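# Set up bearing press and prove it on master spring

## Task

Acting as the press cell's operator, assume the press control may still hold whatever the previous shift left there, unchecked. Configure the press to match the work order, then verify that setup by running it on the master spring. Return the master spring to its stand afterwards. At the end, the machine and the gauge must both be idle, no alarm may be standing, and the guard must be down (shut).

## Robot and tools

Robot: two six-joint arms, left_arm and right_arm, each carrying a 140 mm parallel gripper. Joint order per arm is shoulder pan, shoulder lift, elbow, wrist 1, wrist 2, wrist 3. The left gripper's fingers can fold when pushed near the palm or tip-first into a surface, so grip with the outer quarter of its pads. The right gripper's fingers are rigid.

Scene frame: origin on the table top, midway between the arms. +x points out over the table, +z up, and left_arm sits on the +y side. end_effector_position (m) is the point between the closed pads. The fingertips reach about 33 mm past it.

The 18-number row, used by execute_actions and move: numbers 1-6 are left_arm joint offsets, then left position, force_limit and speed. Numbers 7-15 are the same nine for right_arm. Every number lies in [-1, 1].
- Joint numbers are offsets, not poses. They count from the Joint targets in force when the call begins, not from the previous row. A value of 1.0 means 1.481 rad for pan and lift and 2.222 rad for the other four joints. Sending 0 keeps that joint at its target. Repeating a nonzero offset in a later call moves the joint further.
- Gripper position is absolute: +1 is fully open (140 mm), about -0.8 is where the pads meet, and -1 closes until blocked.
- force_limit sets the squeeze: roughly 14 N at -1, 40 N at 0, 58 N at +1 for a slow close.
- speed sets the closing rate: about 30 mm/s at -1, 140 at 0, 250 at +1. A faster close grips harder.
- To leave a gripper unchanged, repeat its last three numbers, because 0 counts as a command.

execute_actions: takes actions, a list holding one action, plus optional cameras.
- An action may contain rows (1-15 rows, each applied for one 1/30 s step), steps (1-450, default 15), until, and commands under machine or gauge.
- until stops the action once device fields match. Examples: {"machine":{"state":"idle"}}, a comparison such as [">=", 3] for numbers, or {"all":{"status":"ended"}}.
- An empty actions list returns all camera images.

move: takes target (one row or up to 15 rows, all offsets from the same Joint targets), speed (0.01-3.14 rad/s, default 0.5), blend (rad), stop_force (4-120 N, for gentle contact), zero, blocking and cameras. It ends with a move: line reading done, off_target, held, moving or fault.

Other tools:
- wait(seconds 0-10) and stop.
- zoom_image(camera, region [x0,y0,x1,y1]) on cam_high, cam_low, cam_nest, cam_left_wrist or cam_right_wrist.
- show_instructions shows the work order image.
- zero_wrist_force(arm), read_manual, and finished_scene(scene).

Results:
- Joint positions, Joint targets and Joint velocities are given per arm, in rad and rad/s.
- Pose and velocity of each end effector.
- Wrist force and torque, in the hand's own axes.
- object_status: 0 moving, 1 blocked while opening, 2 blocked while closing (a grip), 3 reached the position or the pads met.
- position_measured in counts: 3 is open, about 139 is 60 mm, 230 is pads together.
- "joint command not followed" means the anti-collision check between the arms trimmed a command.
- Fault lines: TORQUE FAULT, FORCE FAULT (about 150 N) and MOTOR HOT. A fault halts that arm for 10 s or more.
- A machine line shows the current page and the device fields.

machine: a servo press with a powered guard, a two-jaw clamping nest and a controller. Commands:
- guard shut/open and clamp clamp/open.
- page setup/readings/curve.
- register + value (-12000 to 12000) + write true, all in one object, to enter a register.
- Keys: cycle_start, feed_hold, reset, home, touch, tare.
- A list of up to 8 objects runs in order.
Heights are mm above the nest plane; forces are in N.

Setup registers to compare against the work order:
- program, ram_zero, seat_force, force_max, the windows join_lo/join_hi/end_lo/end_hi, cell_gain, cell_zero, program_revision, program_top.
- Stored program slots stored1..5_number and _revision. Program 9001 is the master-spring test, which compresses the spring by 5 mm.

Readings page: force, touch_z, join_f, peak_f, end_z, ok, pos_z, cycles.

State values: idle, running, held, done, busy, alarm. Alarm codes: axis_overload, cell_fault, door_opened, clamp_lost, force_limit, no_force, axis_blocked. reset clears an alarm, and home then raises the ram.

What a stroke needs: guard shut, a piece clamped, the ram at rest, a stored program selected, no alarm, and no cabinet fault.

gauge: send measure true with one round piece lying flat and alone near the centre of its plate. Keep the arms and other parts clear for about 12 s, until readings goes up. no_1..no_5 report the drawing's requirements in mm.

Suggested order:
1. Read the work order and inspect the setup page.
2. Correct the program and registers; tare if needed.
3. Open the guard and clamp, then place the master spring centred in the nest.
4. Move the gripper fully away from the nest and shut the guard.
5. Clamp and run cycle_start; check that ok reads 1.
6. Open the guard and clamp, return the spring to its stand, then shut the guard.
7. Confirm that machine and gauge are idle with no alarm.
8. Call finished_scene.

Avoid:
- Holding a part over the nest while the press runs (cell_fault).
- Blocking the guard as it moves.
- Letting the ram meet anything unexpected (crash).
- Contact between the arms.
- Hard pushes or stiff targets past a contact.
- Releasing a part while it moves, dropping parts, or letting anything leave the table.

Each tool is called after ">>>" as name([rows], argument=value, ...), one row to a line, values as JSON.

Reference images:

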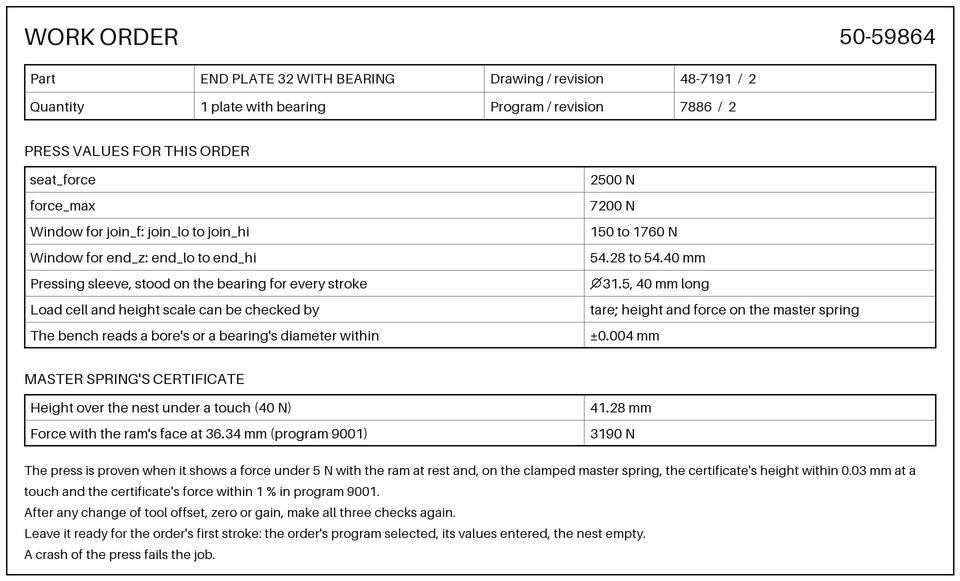

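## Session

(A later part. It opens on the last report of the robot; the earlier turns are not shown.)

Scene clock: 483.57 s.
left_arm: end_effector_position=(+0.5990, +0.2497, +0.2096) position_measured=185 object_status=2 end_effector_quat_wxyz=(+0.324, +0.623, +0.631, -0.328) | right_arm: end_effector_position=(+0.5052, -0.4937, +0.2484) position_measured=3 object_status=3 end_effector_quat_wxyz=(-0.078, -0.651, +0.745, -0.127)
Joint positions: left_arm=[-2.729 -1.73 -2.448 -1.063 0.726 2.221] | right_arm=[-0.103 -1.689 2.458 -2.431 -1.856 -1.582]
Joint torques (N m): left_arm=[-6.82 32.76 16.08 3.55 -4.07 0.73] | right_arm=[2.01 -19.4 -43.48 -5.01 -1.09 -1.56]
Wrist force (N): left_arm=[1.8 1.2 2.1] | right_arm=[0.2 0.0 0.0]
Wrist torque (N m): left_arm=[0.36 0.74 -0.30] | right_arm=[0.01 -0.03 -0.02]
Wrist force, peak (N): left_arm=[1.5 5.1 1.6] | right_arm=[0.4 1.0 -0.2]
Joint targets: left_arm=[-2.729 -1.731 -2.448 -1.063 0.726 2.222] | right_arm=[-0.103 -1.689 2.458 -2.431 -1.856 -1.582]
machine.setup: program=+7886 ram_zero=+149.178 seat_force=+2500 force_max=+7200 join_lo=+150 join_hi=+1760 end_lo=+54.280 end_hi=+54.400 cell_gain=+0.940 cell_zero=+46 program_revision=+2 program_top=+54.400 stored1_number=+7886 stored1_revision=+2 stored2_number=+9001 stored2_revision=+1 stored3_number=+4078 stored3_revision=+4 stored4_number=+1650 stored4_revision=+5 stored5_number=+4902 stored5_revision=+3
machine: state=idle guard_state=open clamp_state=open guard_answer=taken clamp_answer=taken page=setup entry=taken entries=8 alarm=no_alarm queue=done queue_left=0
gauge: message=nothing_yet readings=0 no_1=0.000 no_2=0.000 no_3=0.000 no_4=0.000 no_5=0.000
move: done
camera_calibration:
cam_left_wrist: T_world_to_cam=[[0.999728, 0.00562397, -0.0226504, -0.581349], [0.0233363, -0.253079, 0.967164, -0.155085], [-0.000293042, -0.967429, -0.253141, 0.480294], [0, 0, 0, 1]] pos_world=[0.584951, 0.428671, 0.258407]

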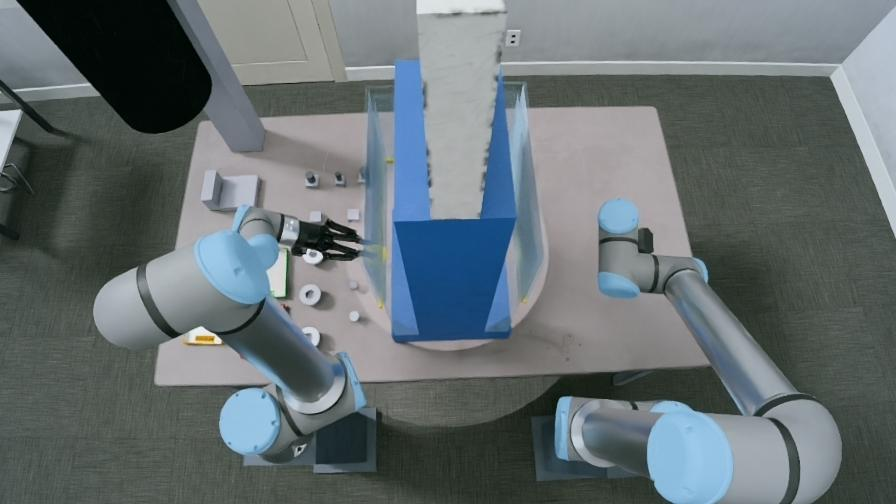

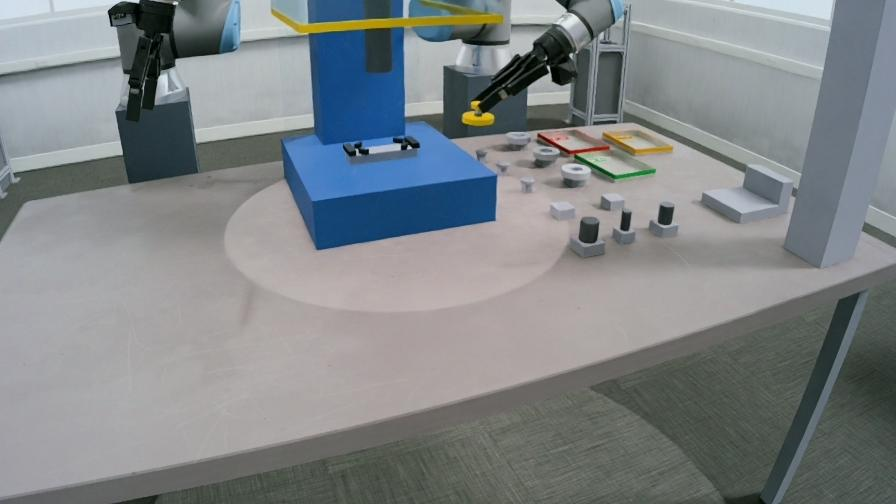

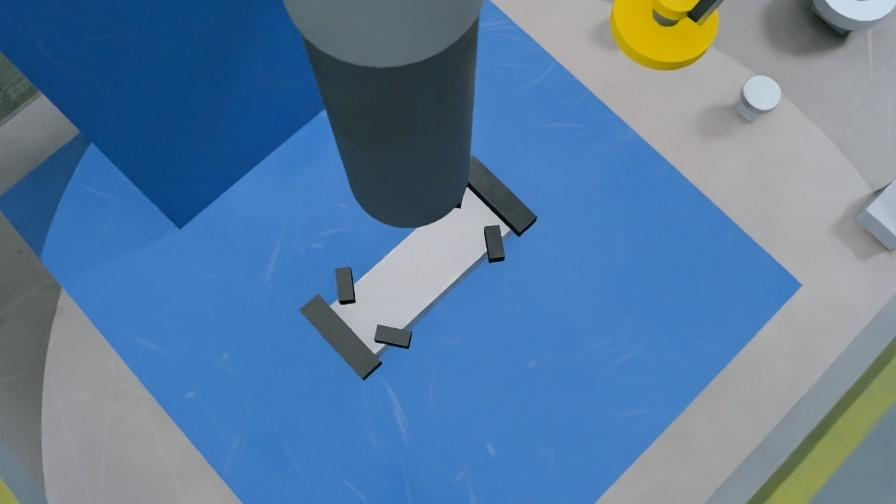

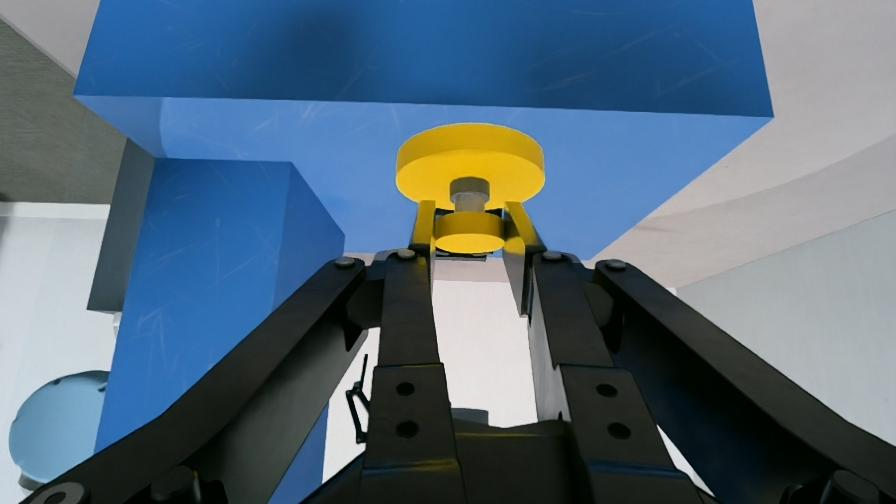

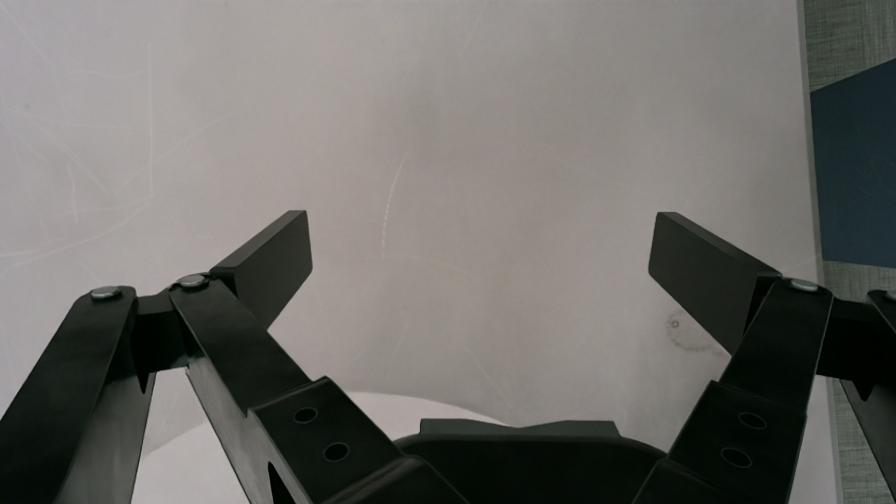

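>>> move(target=[-0.15,-0.0517,-0.0139,0.1631,-0.0392,-0.1412,-1,0,-1,0,0,0,0,0,0,1,1,1], speed=0.25, cameras=["cam_low","cam_nest","cam_left_wrist"])

Scene clock: 496.63 s.
left_arm: end_effector_position=(+0.5988, +0.1348, +0.1997) position_measured=185 object_status=2 end_effector_quat_wxyz=(+0.326, +0.627, +0.627, -0.326) | right_arm: end_effector_position=(+0.5052, -0.4937, +0.2484) position_measured=3 object_status=3 end_effector_quat_wxyz=(-0.078, -0.651, +0.745, -0.127)
Joint positions: left_arm=[-2.951 -1.807 -2.479 -0.7 0.639 1.908] | right_arm=[-0.103 -1.689 2.458 -2.431 -1.856 -1.582]
Joint torques (N m): left_arm=[6.1 52.28 31.97 1.87 0.59 0.42] | right_arm=[1.24 -19.19 -43.31 -5.03 -1.09 -1.44]
Wrist force (N): left_arm=[2.2 1.6 2.5] | right_arm=[0.2 0.2 0.3]
Wrist torque (N m): left_arm=[0.43 0.64 0.11] | right_arm=[0.04 -0.03 -0.02]
Wrist force, peak (N): left_arm=[1.4 0.8 4.0] | right_arm=[-0.1 0.9 0.8]
Joint targets: left_arm=[-2.951 -1.807 -2.479 -0.700 0.639 1.908] | right_arm=[-0.103 -1.689 2.458 -2.431 -1.856 -1.582]
machine.setup: program=+7886 ram_zero=+149.178 seat_force=+2500 force_max=+7200 join_lo=+150 join_hi=+1760 end_lo=+54.280 end_hi=+54.400 cell_gain=+0.940 cell_zero=+46 program_revision=+2 program_top=+54.400 stored1_number=+7886 stored1_revision=+2 stored2_number=+9001 stored2_revision=+1 stored3_number=+4078 stored3_revision=+4 stored4_number=+1650 stored4_revision=+5 stored5_number=+4902 stored5_revision=+3
machine: state=idle guard_state=open clamp_state=open guard_answer=taken clamp_answer=taken page=setup entry=taken entries=8 alarm=no_alarm queue=done queue_left=0
gauge: message=nothing_yet readings=0 no_1=0.000 no_2=0.000 no_3=0.000 no_4=0.000 no_5=0.000
move: done
camera_calibration:
cam_left_wrist: T_world_to_cam=[[0.999922, -0.00132354, -0.0123875, -0.581921], [0.0116456, -0.253901, 0.96716, -0.167384], [-0.00442528, -0.967229, -0.253866, 0.36906], [0, 0, 0, 1]] pos_world=[0.585458, 0.313697, 0.24837]
Images, in order (width x height): cam_low 896x504, cam_nest 896x504, cam_left_wrist 896x504.

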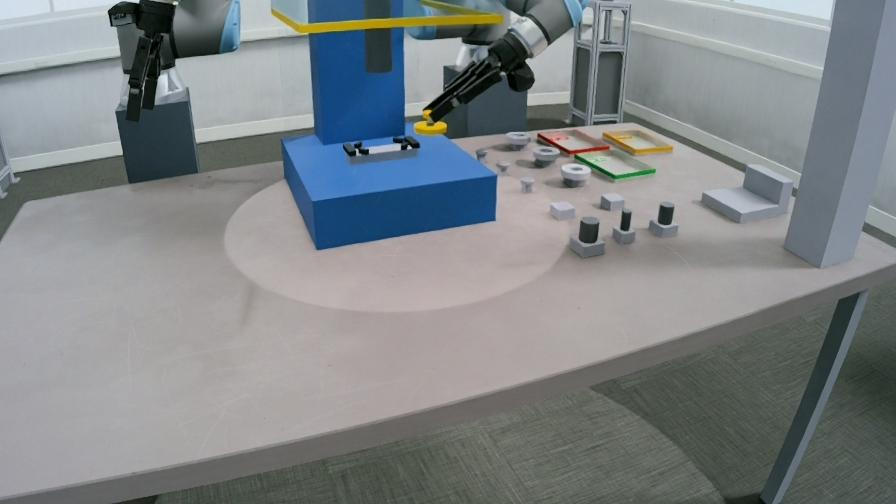

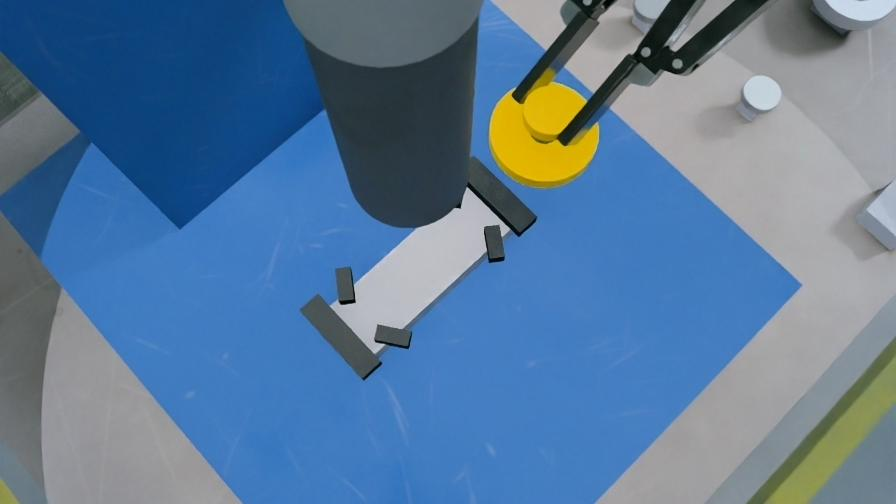

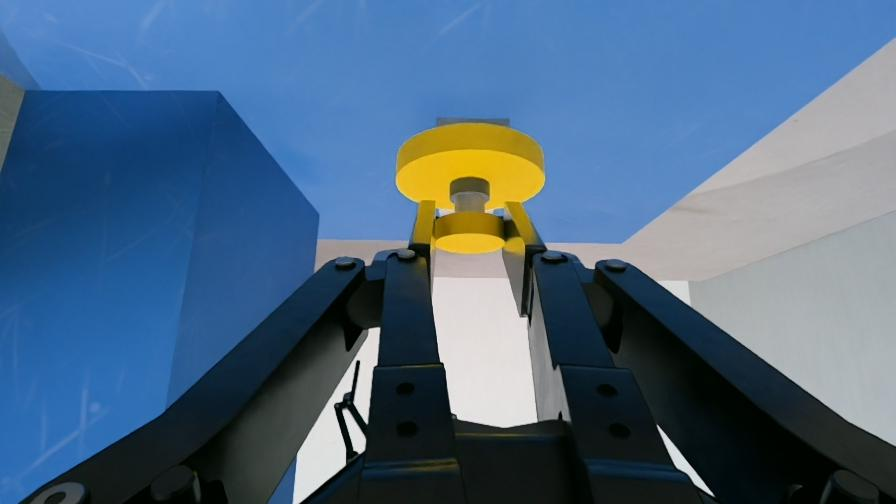

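>>> move(target=[-0.1459,-0.0817,0.0144,0.1745,-0.0126,-0.1656,-1,0,-1,0,0,0,0,0,0,1,1,1], speed=0.2, stop_force=25, cameras=["cam_low","cam_nest","cam_left_wrist"])

>>> zoom_image(camera="cam_nest", region=[290, 120, 590, 390])

>>> zoom_image(camera="cam_low", region=[320, 40, 460, 190])

Scene clock: 523.40 s.
left_arm: end_effector_position=(+0.5992, +0.0244, +0.1947) position_measured=185 object_status=2 end_effector_quat_wxyz=(+0.326, +0.627, +0.627, -0.327) | right_arm: end_effector_position=(+0.5052, -0.4937, +0.2484) position_measured=3 object_status=3 end_effector_quat_wxyz=(-0.078, -0.651, +0.745, -0.127)
Joint positions: left_arm=[-3.167 -1.928 -2.447 -0.313 0.611 1.54] | right_arm=[-0.103 -1.689 2.458 -2.431 -1.856 -1.582]
Joint torques (N m): left_arm=[14.86 60.24 10.47 1.48 -0.22 -1.79] | right_arm=[2.74 -19.05 -43.36 -4.96 -1.15 -1.7]
Wrist force (N): left_arm=[2.1 1.7 2.1] | right_arm=[0.0 0.1 0.3]
Wrist torque (N m): left_arm=[0.46 0.68 0.06] | right_arm=[0.03 0.00 -0.02]
Wrist force, peak (N): left_arm=[2.4 1.7 3.0] | right_arm=[0.4 1.1 0.1]
Joint targets: left_arm=[-3.167 -1.928 -2.447 -0.313 0.611 1.540] | right_arm=[-0.103 -1.689 2.458 -2.431 -1.856 -1.582]
machine.setup: program=+7886 ram_zero=+149.178 seat_force=+2500 force_max=+7200 join_lo=+150 join_hi=+1760 end_lo=+54.280 end_hi=+54.400 cell_gain=+0.940 cell_zero=+46 program_revision=+2 program_top=+54.400 stored1_number=+7886 stored1_revision=+2 stored2_number=+9001 stored2_revision=+1 stored3_number=+4078 stored3_revision=+4 stored4_number=+1650 stored4_revision=+5 stored5_number=+4902 stored5_revision=+3
machine: state=idle guard_state=open clamp_state=open guard_answer=taken clamp_answer=taken page=setup entry=taken entries=8 alarm=no_alarm queue=done queue_left=0
gauge: message=nothing_yet readings=0 no_1=0.000 no_2=0.000 no_3=0.000 no_4=0.000 no_5=0.000
move: done
camera_calibration:
cam_left_wrist: T_world_to_cam=[[0.999916, -0.00108087, -0.0129418, -0.582439], [0.012246, -0.253289, 0.967313, -0.191072], [-0.00432355, -0.96739, -0.253254, 0.260931], [0, 0, 0, 1]] pos_world=[0.585858, 0.203396, 0.24337]
Images, in order (width x height): cam_low 896x504, cam_nest 896x504, cam_left_wrist 896x504.

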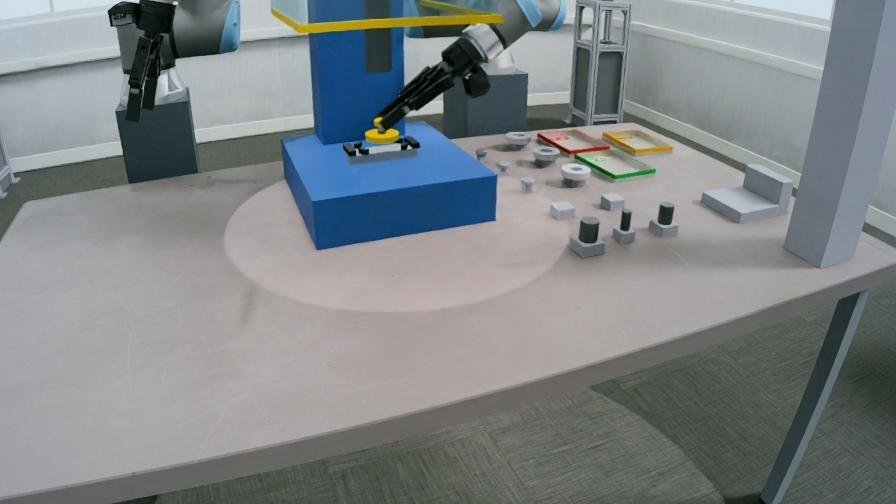

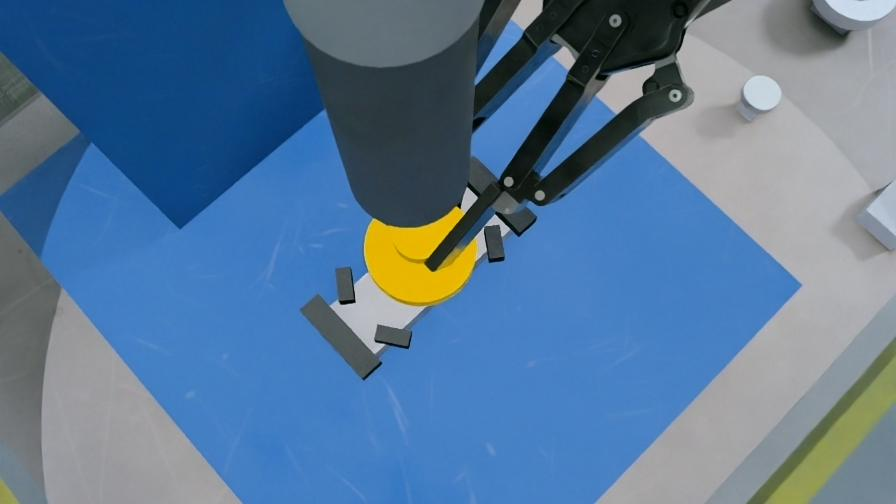

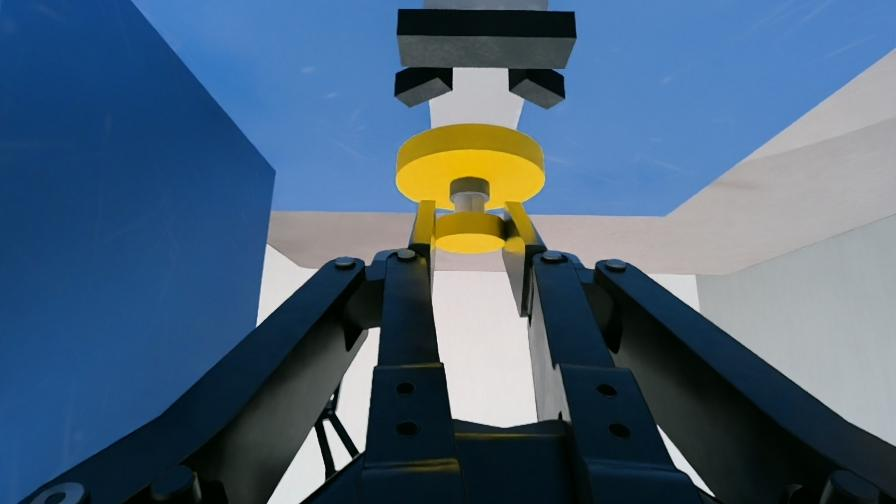

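Scaled by 1.680 from the camera's 896x504 image, which has a finer 1280x720 frame.

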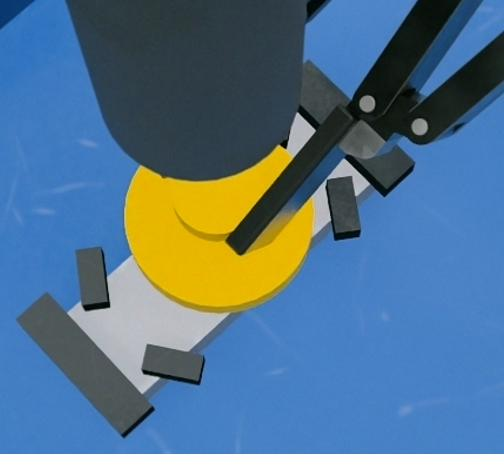

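Scaled by 3.360 from the camera's 896x504 image, which has a finer 1280x720 frame.

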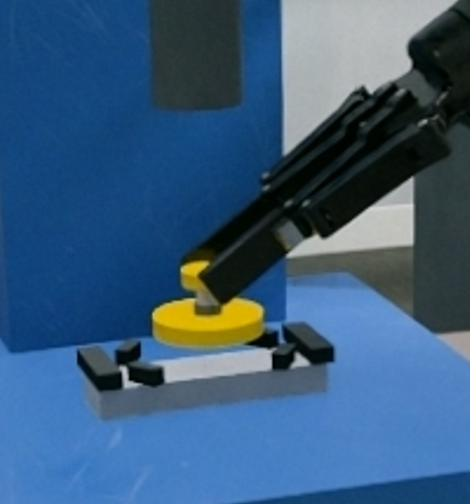

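>>> move(target=[-0.0026,-0.0405,0.0017,0.028,0,-0.0028,-1,0,-1,0,0,0,0,0,0,1,1,1], speed=0.05, stop_force=12, cameras=["cam_low","cam_nest","cam_left_wrist"])

>>> zoom_image(camera="cam_nest", region=[290, 120, 590, 390])

>>> zoom_image(camera="cam_low", region=[320, 90, 440, 170])

Scene clock: 568.00 s.
left_arm: end_effector_position=(+0.6019, +0.0224, +0.1724) position_measured=185 object_status=2 end_effector_quat_wxyz=(+0.327, +0.627, +0.627, -0.326) | right_arm: end_effector_position=(+0.5052, -0.4937, +0.2484) position_measured=3 object_status=3 end_effector_quat_wxyz=(-0.078, -0.651, +0.745, -0.127)
Joint positions: left_arm=[-3.171 -1.987 -2.443 -0.252 0.611 1.534] | right_arm=[-0.103 -1.689 2.458 -2.431 -1.856 -1.582]
Joint torques (N m): left_arm=[12.75 55.05 6.02 0.89 -0.46 1.28] | right_arm=[1.98 -20.24 -43.79 -4.93 -1.11 -1.49]
Wrist force (N): left_arm=[-2.2 2.6 0.3] | right_arm=[0.2 0.3 0.2]
Wrist torque (N m): left_arm=[0.34 0.64 0.23] | right_arm=[0.07 -0.04 -0.02]
Wrist force, peak (N): left_arm=[-10.0 -2.3 -12.5] | right_arm=[0.0 1.2 0.4]
Joint targets: left_arm=[-3.171 -1.987 -2.443 -0.252 0.611 1.534] | right_arm=[-0.103 -1.689 2.458 -2.431 -1.856 -1.582]
machine.setup: program=+7886 ram_zero=+149.178 seat_force=+2500 force_max=+7200 join_lo=+150 join_hi=+1760 end_lo=+54.280 end_hi=+54.400 cell_gain=+0.940 cell_zero=+46 program_revision=+2 program_top=+54.400 stored1_number=+7886 stored1_revision=+2 stored2_number=+9001 stored2_revision=+1 stored3_number=+4078 stored3_revision=+4 stored4_number=+1650 stored4_revision=+5 stored5_number=+4902 stored5_revision=+3
machine: state=idle guard_state=open clamp_state=open guard_answer=taken clamp_answer=taken page=setup entry=taken entries=8 alarm=no_alarm queue=done queue_left=0
gauge: message=nothing_yet readings=0 no_1=0.000 no_2=0.000 no_3=0.000 no_4=0.000 no_5=0.000
move: contact (left_arm)
camera_calibration:
cam_left_wrist: T_world_to_cam=[[0.999926, -0.00131264, -0.0120708, -0.585683], [0.0113452, -0.253196, 0.967348, -0.169437], [-0.00432607, -0.967414, -0.253162, 0.253322], [0, 0, 0, 1]] pos_world=[0.588658, 0.201397, 0.220966]
Images, in order (width x height): cam_low 896x504, cam_nest 896x504, cam_left_wrist 896x504.

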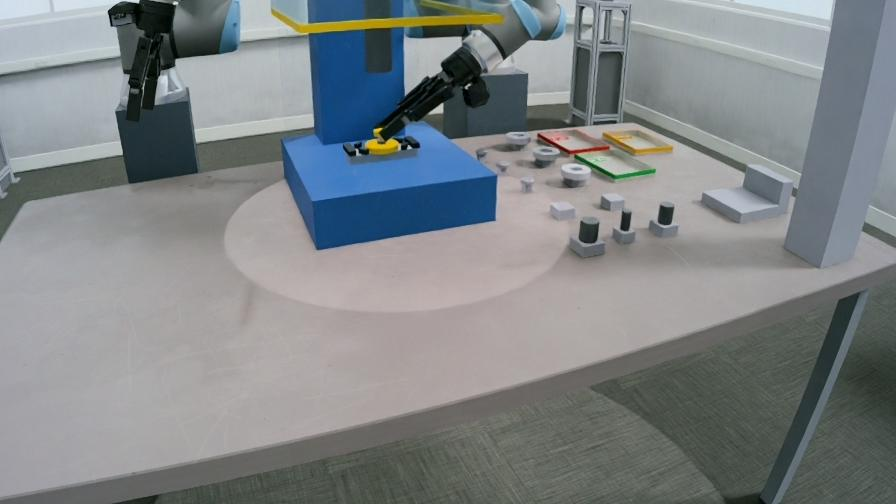

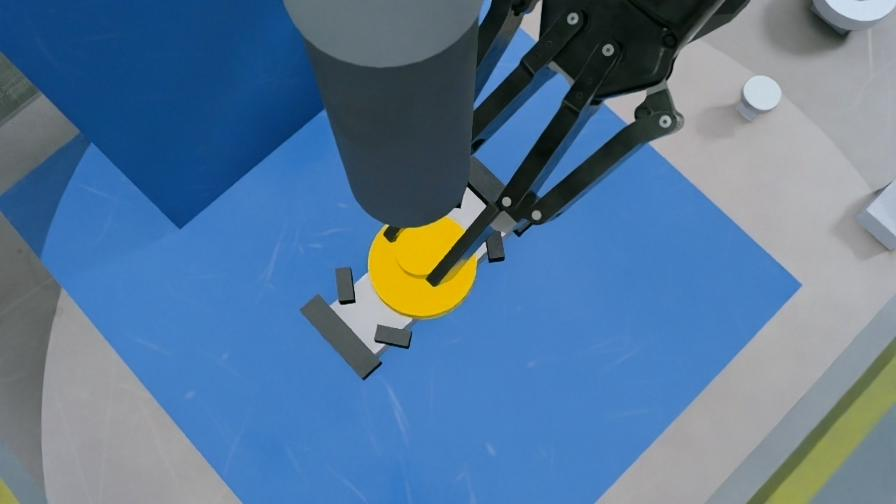

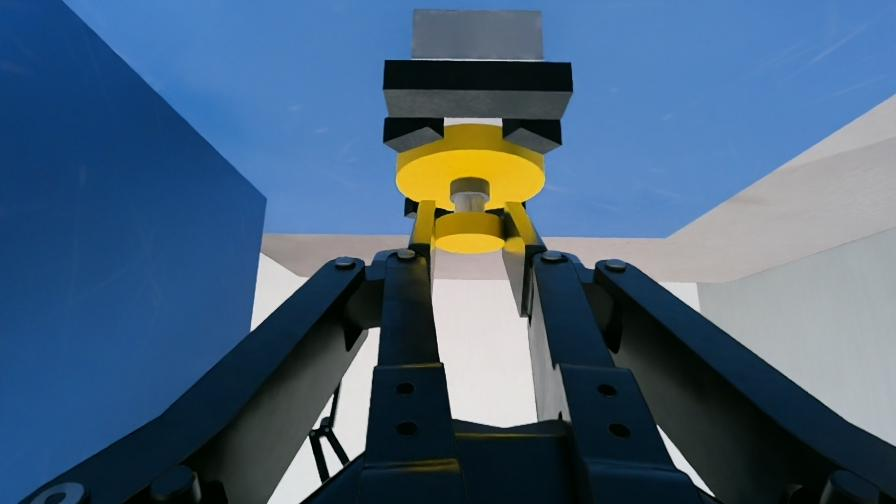

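Scaled by 1.680 from the camera's 896x504 image, which has a finer 1280x720 frame.

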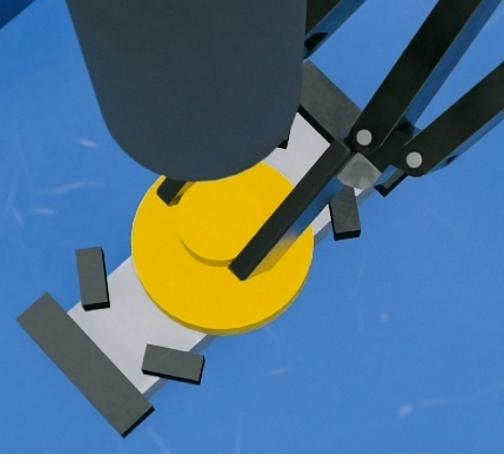

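Scaled by 4.200 from the camera's 896x504 image, which has a finer 1280x720 frame.

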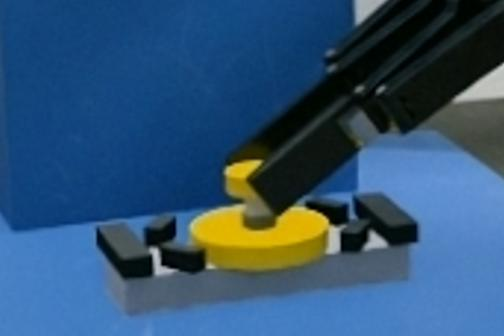

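>>> move(target=[0,-0.005,0,0.0033,0,0,-1,0,-1,0,0,0,0,0,0,1,1,1], speed=0.02, stop_force=10)

Scene clock: 585.87 s.
left_arm: end_effector_position=(+0.6019, +0.0224, +0.1722) position_measured=185 object_status=2 end_effector_quat_wxyz=(+0.327, +0.627, +0.627, -0.326) | right_arm: end_effector_position=(+0.5052, -0.4937, +0.2484) position_measured=3 object_status=3 end_effector_quat_wxyz=(-0.078, -0.651, +0.745, -0.127)
Joint positions: left_arm=[-3.171 -1.987 -2.443 -0.252 0.611 1.534] | right_arm=[-0.103 -1.689 2.458 -2.431 -1.856 -1.582]
Joint torques (N m): left_arm=[7.91 52.89 18.58 0.41 -0.35 1.12] | right_arm=[1.35 -20.53 -43.91 -5.04 -0.96 -1.6]
Wrist force (N): left_arm=[-5.8 2.4 -1.0] | right_arm=[0.0 0.4 0.2]
Wrist torque (N m): left_arm=[0.41 0.52 0.27] | right_arm=[0.10 0.01 -0.01]
Wrist force, peak (N): left_arm=[-10.4 0.2 -13.9] | right_arm=[-0.8 1.0 0.1]
Joint targets: left_arm=[-3.171 -1.987 -2.443 -0.252 0.611 1.534] | right_arm=[-0.103 -1.689 2.458 -2.431 -1.856 -1.582]
machine.setup: program=+7886 ram_zero=+149.178 seat_force=+2500 force_max=+7200 join_lo=+150 join_hi=+1760 end_lo=+54.280 end_hi=+54.400 cell_gain=+0.940 cell_zero=+46 program_revision=+2 program_top=+54.400 stored1_number=+7886 stored1_revision=+2 stored2_number=+9001 stored2_revision=+1 stored3_number=+4078 stored3_revision=+4 stored4_number=+1650 stored4_revision=+5 stored5_number=+4902 stored5_revision=+3
machine: state=idle guard_state=open clamp_state=open guard_answer=taken clamp_answer=taken page=setup entry=taken entries=8 alarm=no_alarm queue=done queue_left=0
gauge: message=nothing_yet readings=0 no_1=0.000 no_2=0.000 no_3=0.000 no_4=0.000 no_5=0.000
move: contact (left_arm)

>>> execute_actions([
  {"rows":[[0,0,0,0,0,0,0.05,0,-1,0,0,0,0,0,0,1,1,1]],"steps":60},
], cameras=["cam_low","cam_left_wrist","cam_nest"])

Scene clock: 601.13 s.
left_arm: end_effector_position=(+0.6019, +0.0224, +0.1722) position_measured=123 object_status=3 end_effector_quat_wxyz=(+0.327, +0.627, +0.627, -0.326) | right_arm: end_effector_position=(+0.5052, -0.4937, +0.2484) position_measured=3 object_status=3 end_effector_quat_wxyz=(-0.078, -0.651, +0.745, -0.127)
Joint positions: left_arm=[-3.171 -1.987 -2.443 -0.252 0.611 1.534] | right_arm=[-0.103 -1.689 2.458 -2.431 -1.856 -1.582]
Joint torques (N m): left_arm=[-11.91 57.53 19.49 5.64 -0.17 1.16] | right_arm=[2.2 -20.22 -43.93 -5.09 -1.18 -1.43]
Wrist force (N): left_arm=[-1.5 2.2 -1.3] | right_arm=[-0.1 0.5 0.6]
Wrist torque (N m): left_arm=[0.57 0.64 0.12] | right_arm=[0.12 0.03 -0.02]
Wrist force, peak (N): left_arm=[-6.7 2.4 -0.7] | right_arm=[0.2 0.7 0.7]
Joint targets: left_arm=[-3.171 -1.987 -2.443 -0.252 0.611 1.534] | right_arm=[-0.103 -1.689 2.458 -2.431 -1.856 -1.582]
machine.setup: program=+7886 ram_zero=+149.178 seat_force=+2500 force_max=+7200 join_lo=+150 join_hi=+1760 end_lo=+54.280 end_hi=+54.400 cell_gain=+0.940 cell_zero=+46 program_revision=+2 program_top=+54.400 stored1_number=+7886 stored1_revision=+2 stored2_number=+9001 stored2_revision=+1 stored3_number=+4078 stored3_revision=+4 stored4_number=+1650 stored4_revision=+5 stored5_number=+4902 stored5_revision=+3
machine: state=idle guard_state=open clamp_state=open guard_answer=taken clamp_answer=taken page=setup entry=taken entries=8 alarm=no_alarm queue=done queue_left=0
gauge: message=nothing_yet readings=0 no_1=0.000 no_2=0.000 no_3=0.000 no_4=0.000 no_5=0.000
camera_calibration:
cam_left_wrist: T_world_to_cam=[[0.999925, -0.00138341, -0.0121943, -0.585643], [0.0114467, -0.253197, 0.967347, -0.169303], [-0.00442579, -0.967414, -0.253162, 0.25333], [0, 0, 0, 1]] pos_world=[0.588658, 0.201398, 0.220767]
Images, in order (width x height): cam_low 896x504, cam_nest 896x504, cam_left_wrist 896x504.

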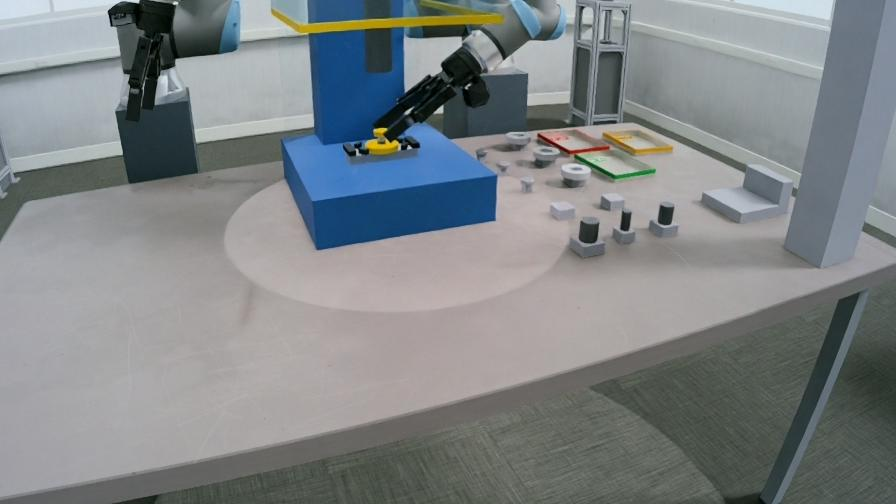

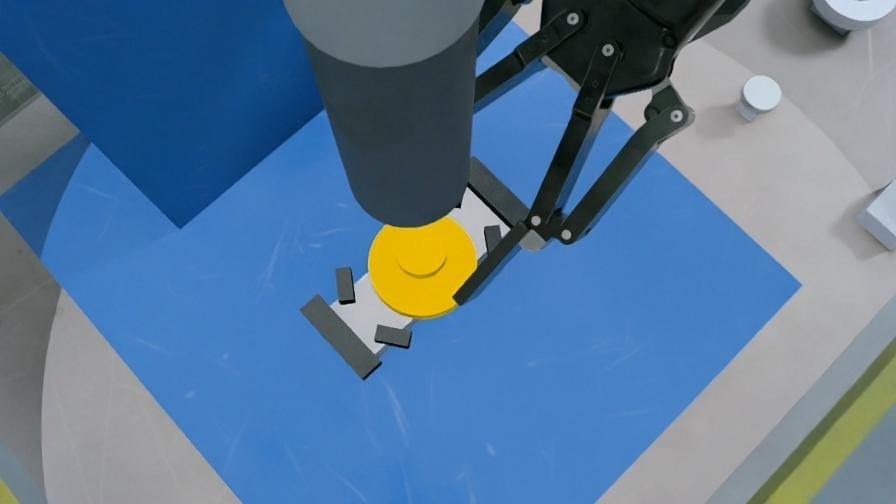

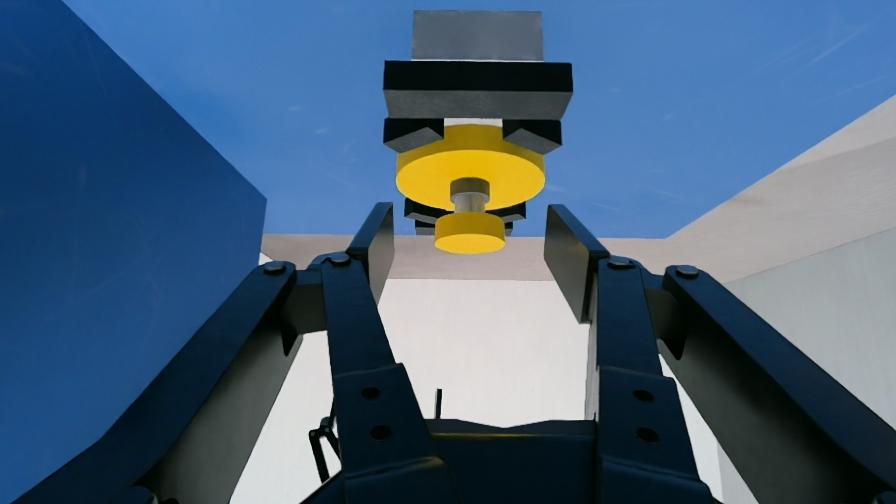

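>>> move([
  [0.1485,0.1212,-0.0162,-0.2019,0.0125,0.1684,0.05,0,-1,0,0,0,0,0,0,1,1,1],
  [0.2986,0.1734,-0.0022,-0.3647,0.0518,0.3148,0.05,0,-1,0,0,0,0,0,0,1,1,1],
  [0.3828,0.1868,0.0169,-0.4421,0.0829,0.383,0.05,0,-1,0,0,0,0,0,0,1,1,1],
], speed=[0.2,0.4,0.4], blend=[0.05,0.05,0])

>>> execute_actions([
  {"machine":[{"page":"readings","tare":true},{"clamp":"clamp"},{"guard":"shut"}],"steps":140},
], cameras=["cam_low","cam_nest","cam_high"])

Scene clock: 627.93 s.
left_arm: end_effector_position=(+0.5990, +0.3198, +0.2196) position_measured=123 object_status=3 end_effector_quat_wxyz=(+0.327, +0.627, +0.627, -0.326) | right_arm: end_effector_position=(+0.5052, -0.4937, +0.2484) position_measured=3 object_status=3 end_effector_quat_wxyz=(-0.078, -0.651, +0.745, -0.127)
Joint positions: left_arm=[-2.604 -1.71 -2.405 -1.234 0.795 2.385] | right_arm=[-0.103 -1.689 2.458 -2.431 -1.856 -1.582]
Joint torques (N m): left_arm=[7.37 28.55 16.74 3.08 -3.91 1.04] | right_arm=[1.84 -19.37 -43.37 -4.99 -1.2 -1.6]
Wrist force (N): left_arm=[-1.7 1.3 0.1] | right_arm=[-0.1 0.2 -0.1]
Wrist torque (N m): left_arm=[0.43 0.71 -0.30] | right_arm=[0.04 0.03 -0.02]
Wrist force, peak (N): left_arm=[-1.6 3.1 0.0] | right_arm=[-0.3 1.1 -0.2]
Joint targets: left_arm=[-2.604 -1.710 -2.406 -1.234 0.795 2.385] | right_arm=[-0.103 -1.689 2.458 -2.431 -1.856 -1.582]
machine.setup: program=+7886 ram_zero=+149.178 seat_force=+2500 force_max=+7200 join_lo=+150 join_hi=+1760 end_lo=+54.280 end_hi=+54.400 cell_gain=+0.940 cell_zero=+46 program_revision=+2 program_top=+54.400 stored1_number=+7886 stored1_revision=+2 stored2_number=+9001 stored2_revision=+1 stored3_number=+4078 stored3_revision=+4 stored4_number=+1650 stored4_revision=+5 stored5_number=+4902 stored5_revision=+3
machine: state=idle guard_state=open clamp_state=open guard_answer=taken clamp_answer=taken page=setup entry=taken entries=8 alarm=no_alarm queue=done queue_left=0
gauge: message=nothing_yet readings=0 no_1=0.000 no_2=0.000 no_3=0.000 no_4=0.000 no_5=0.000
move: done

Scene clock: 632.80 s.
left_arm: end_effector_position=(+0.5989, +0.3198, +0.2195) position_measured=123 object_status=3 end_effector_quat_wxyz=(+0.327, +0.627, +0.627, -0.326) | right_arm: end_effector_position=(+0.5052, -0.4937, +0.2484) position_measured=3 object_status=3 end_effector_quat_wxyz=(-0.078, -0.651, +0.745, -0.127)
Joint positions: left_arm=[-2.604 -1.71 -2.406 -1.234 0.795 2.385] | right_arm=[-0.103 -1.689 2.458 -2.431 -1.856 -1.582]
Joint torques (N m): left_arm=[11.31 28.77 17.16 1.01 -4.01 1.61] | right_arm=[2.25 -19.85 -44 -5.19 -1.04 -1.34]
Wrist force (N): left_arm=[-1.7 1.2 -0.2] | right_arm=[-0.1 0.6 -0.2]
Wrist torque (N m): left_arm=[0.40 0.71 -0.31] | right_arm=[0.13 0.04 -0.02]
Wrist force, peak (N): left_arm=[-1.9 1.9 -0.2] | right_arm=[0.1 1.0 0.5]
Joint targets: left_arm=[-2.604 -1.710 -2.406 -1.234 0.795 2.385] | right_arm=[-0.103 -1.689 2.458 -2.431 -1.856 -1.582]
Tool commands: left_gripper/position=+0.05 left_gripper/force_limit=+0.0 left_gripper/speed=-1.0 right_gripper/position=+1.0 right_gripper/force_limit=+1.0 right_gripper/speed=+1.0
machine.readings: force=+0 touch_z=+0.000 join_f=+0 peak_f=+0 end_z=+0.000 ok=+0 pos_z=+170.822 cycles=+0
machine: state=idle guard_state=shut clamp_state=clamped guard_answer=taken clamp_answer=taken page=readings entry=taken entries=9 alarm=no_alarm queue=done queue_left=0
gauge: message=nothing_yet readings=0 no_1=0.000 no_2=0.000 no_3=0.000 no_4=0.000 no_5=0.000
Images, in order (width x height): cam_high 896x504, cam_low 896x504, cam_nest 896x504.

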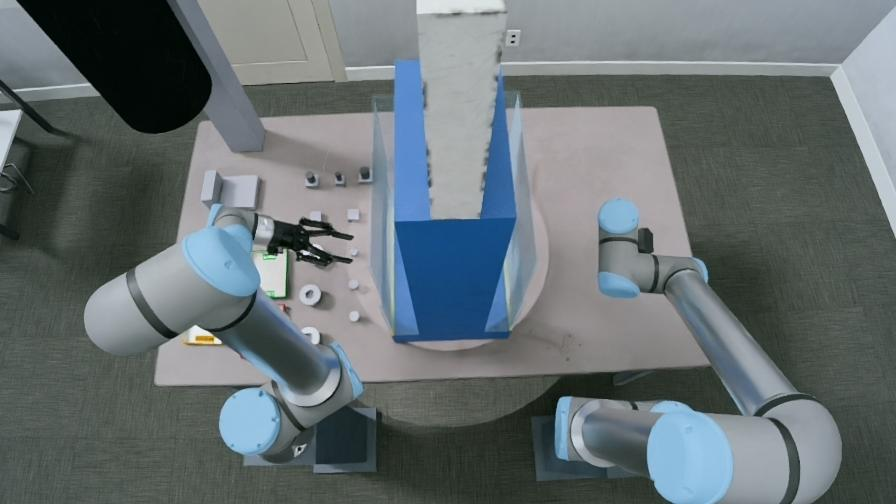

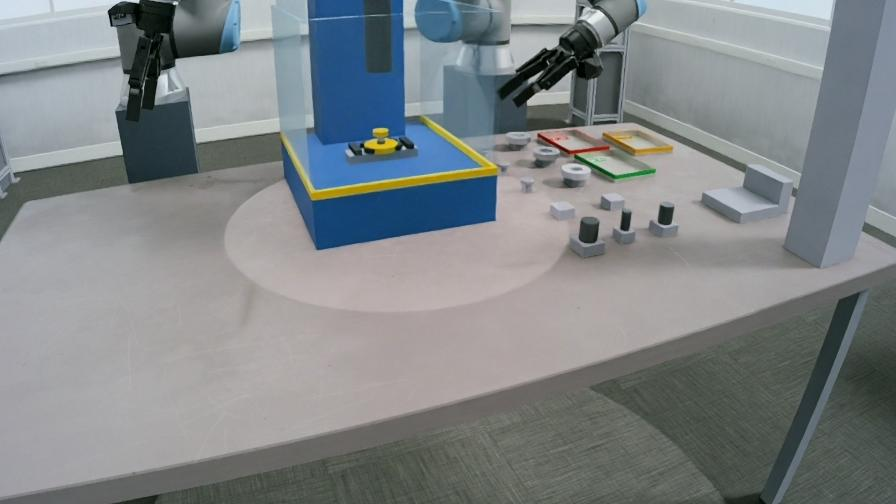

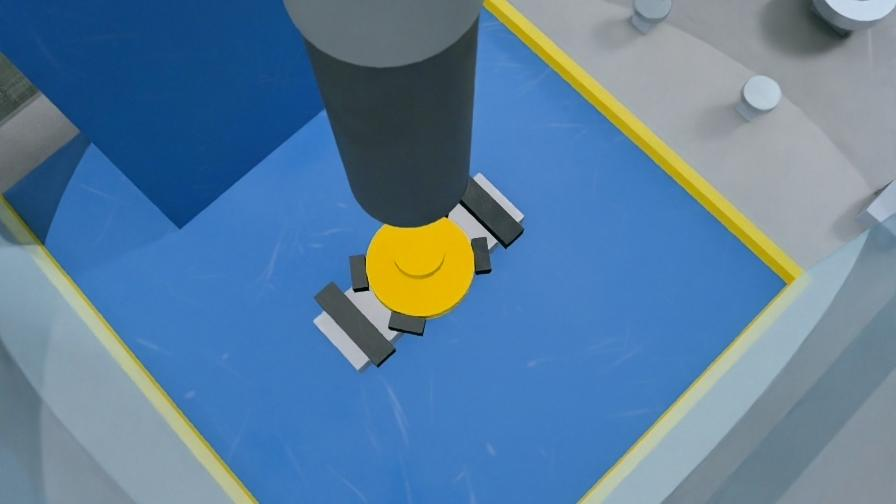

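Spring is clamped with the guard shut, so the next step is the touch.

>>> execute_actions([
  {"machine":{"touch":true},"steps":450,"until":{"machine":{"state":["!=","busy"]}}},
])

>>> execute_actions([
  {"steps":450,"until":{"all":{"status":"ended"}}},
])

Scene clock: 650.67 s.
left_arm: end_effector_position=(+0.5989, +0.3198, +0.2195) position_measured=123 object_status=3 end_effector_quat_wxyz=(+0.327, +0.627, +0.627, -0.326) | right_arm: end_effector_position=(+0.5052, -0.4937, +0.2484) position_measured=3 object_status=3 end_effector_quat_wxyz=(-0.078, -0.651, +0.745, -0.127)
Joint positions: left_arm=[-2.604 -1.71 -2.406 -1.234 0.795 2.385] | right_arm=[-0.103 -1.689 2.458 -2.431 -1.856 -1.582]
Joint torques (N m): left_arm=[13.1 29.5 18.58 0.93 -3.73 1.33] | right_arm=[1.47 -20.44 -43.04 -5 -1.2 -1.45]
Wrist force (N): left_arm=[-1.9 1.8 -0.1] | right_arm=[0.0 -0.2 0.1]
Wrist torque (N m): left_arm=[0.54 0.76 -0.30] | right_arm=[-0.03 0.01 -0.01]
Wrist force, peak (N): left_arm=[-2.1 2.0 -0.1] | right_arm=[0.4 1.3 0.0]
Joint targets: left_arm=[-2.604 -1.710 -2.406 -1.234 0.795 2.385] | right_arm=[-0.103 -1.689 2.458 -2.431 -1.856 -1.582]
Tool commands: left_gripper/position=+0.05 left_gripper/force_limit=+0.0 left_gripper/speed=-1.0 right_gripper/position=+1.0 right_gripper/force_limit=+1.0 right_gripper/speed=+1.0
machine.readings: force=+0 touch_z=+42.157 join_f=+0 peak_f=+0 end_z=+0.000 ok=+0 pos_z=+170.822 cycles=+0
machine: state=idle guard_state=shut clamp_state=clamped guard_answer=taken clamp_answer=taken page=readings entry=taken entries=10 alarm=no_alarm queue=done queue_left=0
gauge: message=nothing_yet readings=0 no_1=0.000 no_2=0.000 no_3=0.000 no_4=0.000 no_5=0.000

Scene clock: 650.90 s.
left_arm: end_effector_position=(+0.5989, +0.3198, +0.2195) position_measured=123 object_status=3 end_effector_quat_wxyz=(+0.327, +0.627, +0.627, -0.326) | right_arm: end_effector_position=(+0.5052, -0.4937, +0.2484) position_measured=3 object_status=3 end_effector_quat_wxyz=(-0.078, -0.651, +0.745, -0.127)
Joint positions: left_arm=[-2.604 -1.71 -2.406 -1.234 0.795 2.385] | right_arm=[-0.103 -1.689 2.458 -2.431 -1.856 -1.582]
Joint torques (N m): left_arm=[11.93 30.01 18.28 0.84 -3.68 0.83] | right_arm=[3.18 -19.11 -43.62 -4.98 -1.15 -1.32]
Wrist force (N): left_arm=[-1.5 1.8 -0.3] | right_arm=[-0.1 0.6 0.3]
Wrist torque (N m): left_arm=[0.53 0.67 -0.30] | right_arm=[0.14 0.04 -0.02]
Wrist force, peak (N): left_arm=[-1.8 1.7 -0.2] | right_arm=[0.5 0.8 0.2]
Joint targets: left_arm=[-2.604 -1.710 -2.406 -1.234 0.795 2.385] | right_arm=[-0.103 -1.689 2.458 -2.431 -1.856 -1.582]
Tool commands: left_gripper/position=+0.05 left_gripper/force_limit=+0.0 left_gripper/speed=-1.0 right_gripper/position=+1.0 right_gripper/force_limit=+1.0 right_gripper/speed=+1.0
machine.readings: force=+0 touch_z=+42.157 join_f=+0 peak_f=+0 end_z=+0.000 ok=+0 pos_z=+170.822 cycles=+0
machine: state=idle guard_state=shut clamp_state=clamped guard_answer=taken clamp_answer=taken page=readings entry=taken entries=10 alarm=no_alarm queue=done queue_left=0
gauge: message=nothing_yet readings=0 no_1=0.000 no_2=0.000 no_3=0.000 no_4=0.000 no_5=0.000

>>> execute_actions([
  {"machine":[{"register":"ram_zero","value":150.055,"write":true},{"register":"program","value":9001,"write":true},{"tare":true},{"touch":true},{"page":"setup"}],"steps":450,"until":{"machine":{"queue":["!=","running"]}}},
])

>>> execute_actions([
  {"machine":{"page":"readings"},"steps":5},
])

Scene clock: 672.30 s.
left_arm: end_effector_position=(+0.5989, +0.3198, +0.2195) position_measured=123 object_status=3 end_effector_quat_wxyz=(+0.327, +0.627, +0.627, -0.326) | right_arm: end_effector_position=(+0.5052, -0.4937, +0.2484) position_measured=3 object_status=3 end_effector_quat_wxyz=(-0.078, -0.651, +0.745, -0.127)
Joint positions: left_arm=[-2.604 -1.71 -2.406 -1.234 0.795 2.385] | right_arm=[-0.103 -1.689 2.458 -2.431 -1.856 -1.582]
Joint torques (N m): left_arm=[11.75 30.91 19.79 0.93 -3.28 0.89] | right_arm=[1.74 -19.32 -44.06 -4.98 -1.1 -1.52]
Wrist force (N): left_arm=[-1.8 1.3 -0.4] | right_arm=[0.3 0.9 -0.1]
Wrist torque (N m): left_arm=[0.41 0.72 -0.30] | right_arm=[0.20 -0.05 -0.02]
Wrist force, peak (N): left_arm=[-2.2 1.9 0.2] | right_arm=[-0.1 1.4 0.3]
Joint targets: left_arm=[-2.604 -1.710 -2.406 -1.234 0.795 2.385] | right_arm=[-0.103 -1.689 2.458 -2.431 -1.856 -1.582]
Tool commands: left_gripper/position=+0.05 left_gripper/force_limit=+0.0 left_gripper/speed=-1.0 right_gripper/position=+1.0 right_gripper/force_limit=+1.0 right_gripper/speed=+1.0
machine.setup: program=+9001 ram_zero=+150.055 seat_force=+2500 force_max=+7200 join_lo=+150 join_hi=+1760 end_lo=+54.280 end_hi=+54.400 cell_gain=+0.940 cell_zero=+46 program_revision=+1 program_top=+36.340 stored1_number=+7886 stored1_revision=+2 stored2_number=+9001 stored2_revision=+1 stored3_number=+4078 stored3_revision=+4 stored4_number=+1650 stored4_revision=+5 stored5_number=+4902 stored5_revision=+3
machine: state=idle guard_state=shut clamp_state=clamped guard_answer=taken clamp_answer=taken page=setup entry=taken entries=14 alarm=no_alarm queue=done queue_left=0
gauge: message=nothing_yet readings=0 no_1=0.000 no_2=0.000 no_3=0.000 no_4=0.000 no_5=0.000

Scene clock: 672.67 s.
left_arm: end_effector_position=(+0.5989, +0.3198, +0.2195) position_measured=123 object_status=3 end_effector_quat_wxyz=(+0.327, +0.627, +0.627, -0.326) | right_arm: end_effector_position=(+0.5052, -0.4937, +0.2484) position_measured=3 object_status=3 end_effector_quat_wxyz=(-0.078, -0.651, +0.745, -0.127)
Joint positions: left_arm=[-2.604 -1.71 -2.406 -1.234 0.795 2.385] | right_arm=[-0.103 -1.689 2.458 -2.431 -1.856 -1.582]
Joint torques (N m): left_arm=[12.04 30.82 20.21 1 -3.35 0.78] | right_arm=[2.39 -19.35 -44.03 -4.96 -1.11 -1.6]
Wrist force (N): left_arm=[-1.4 1.5 0.1] | right_arm=[0.0 0.1 0.0]
Wrist torque (N m): left_arm=[0.46 0.64 -0.30] | right_arm=[0.03 0.02 -0.02]
Wrist force, peak (N): left_arm=[-1.7 1.8 0.0] | right_arm=[0.5 0.7 0.0]
Joint targets: left_arm=[-2.604 -1.710 -2.406 -1.234 0.795 2.385] | right_arm=[-0.103 -1.689 2.458 -2.431 -1.856 -1.582]
Tool commands: left_gripper/position=+0.05 left_gripper/force_limit=+0.0 left_gripper/speed=-1.0 right_gripper/position=+1.0 right_gripper/force_limit=+1.0 right_gripper/speed=+1.0
machine.readings: force=+0 touch_z=+41.280 join_f=+0 peak_f=+0 end_z=+0.000 ok=+0 pos_z=+169.945 cycles=+0
machine: state=idle guard_state=shut clamp_state=clamped guard_answer=taken clamp_answer=taken page=readings entry=taken entries=14 alarm=no_alarm queue=done queue_left=0
gauge: message=nothing_yet readings=0 no_1=0.000 no_2=0.000 no_3=0.000 no_4=0.000 no_5=0.000


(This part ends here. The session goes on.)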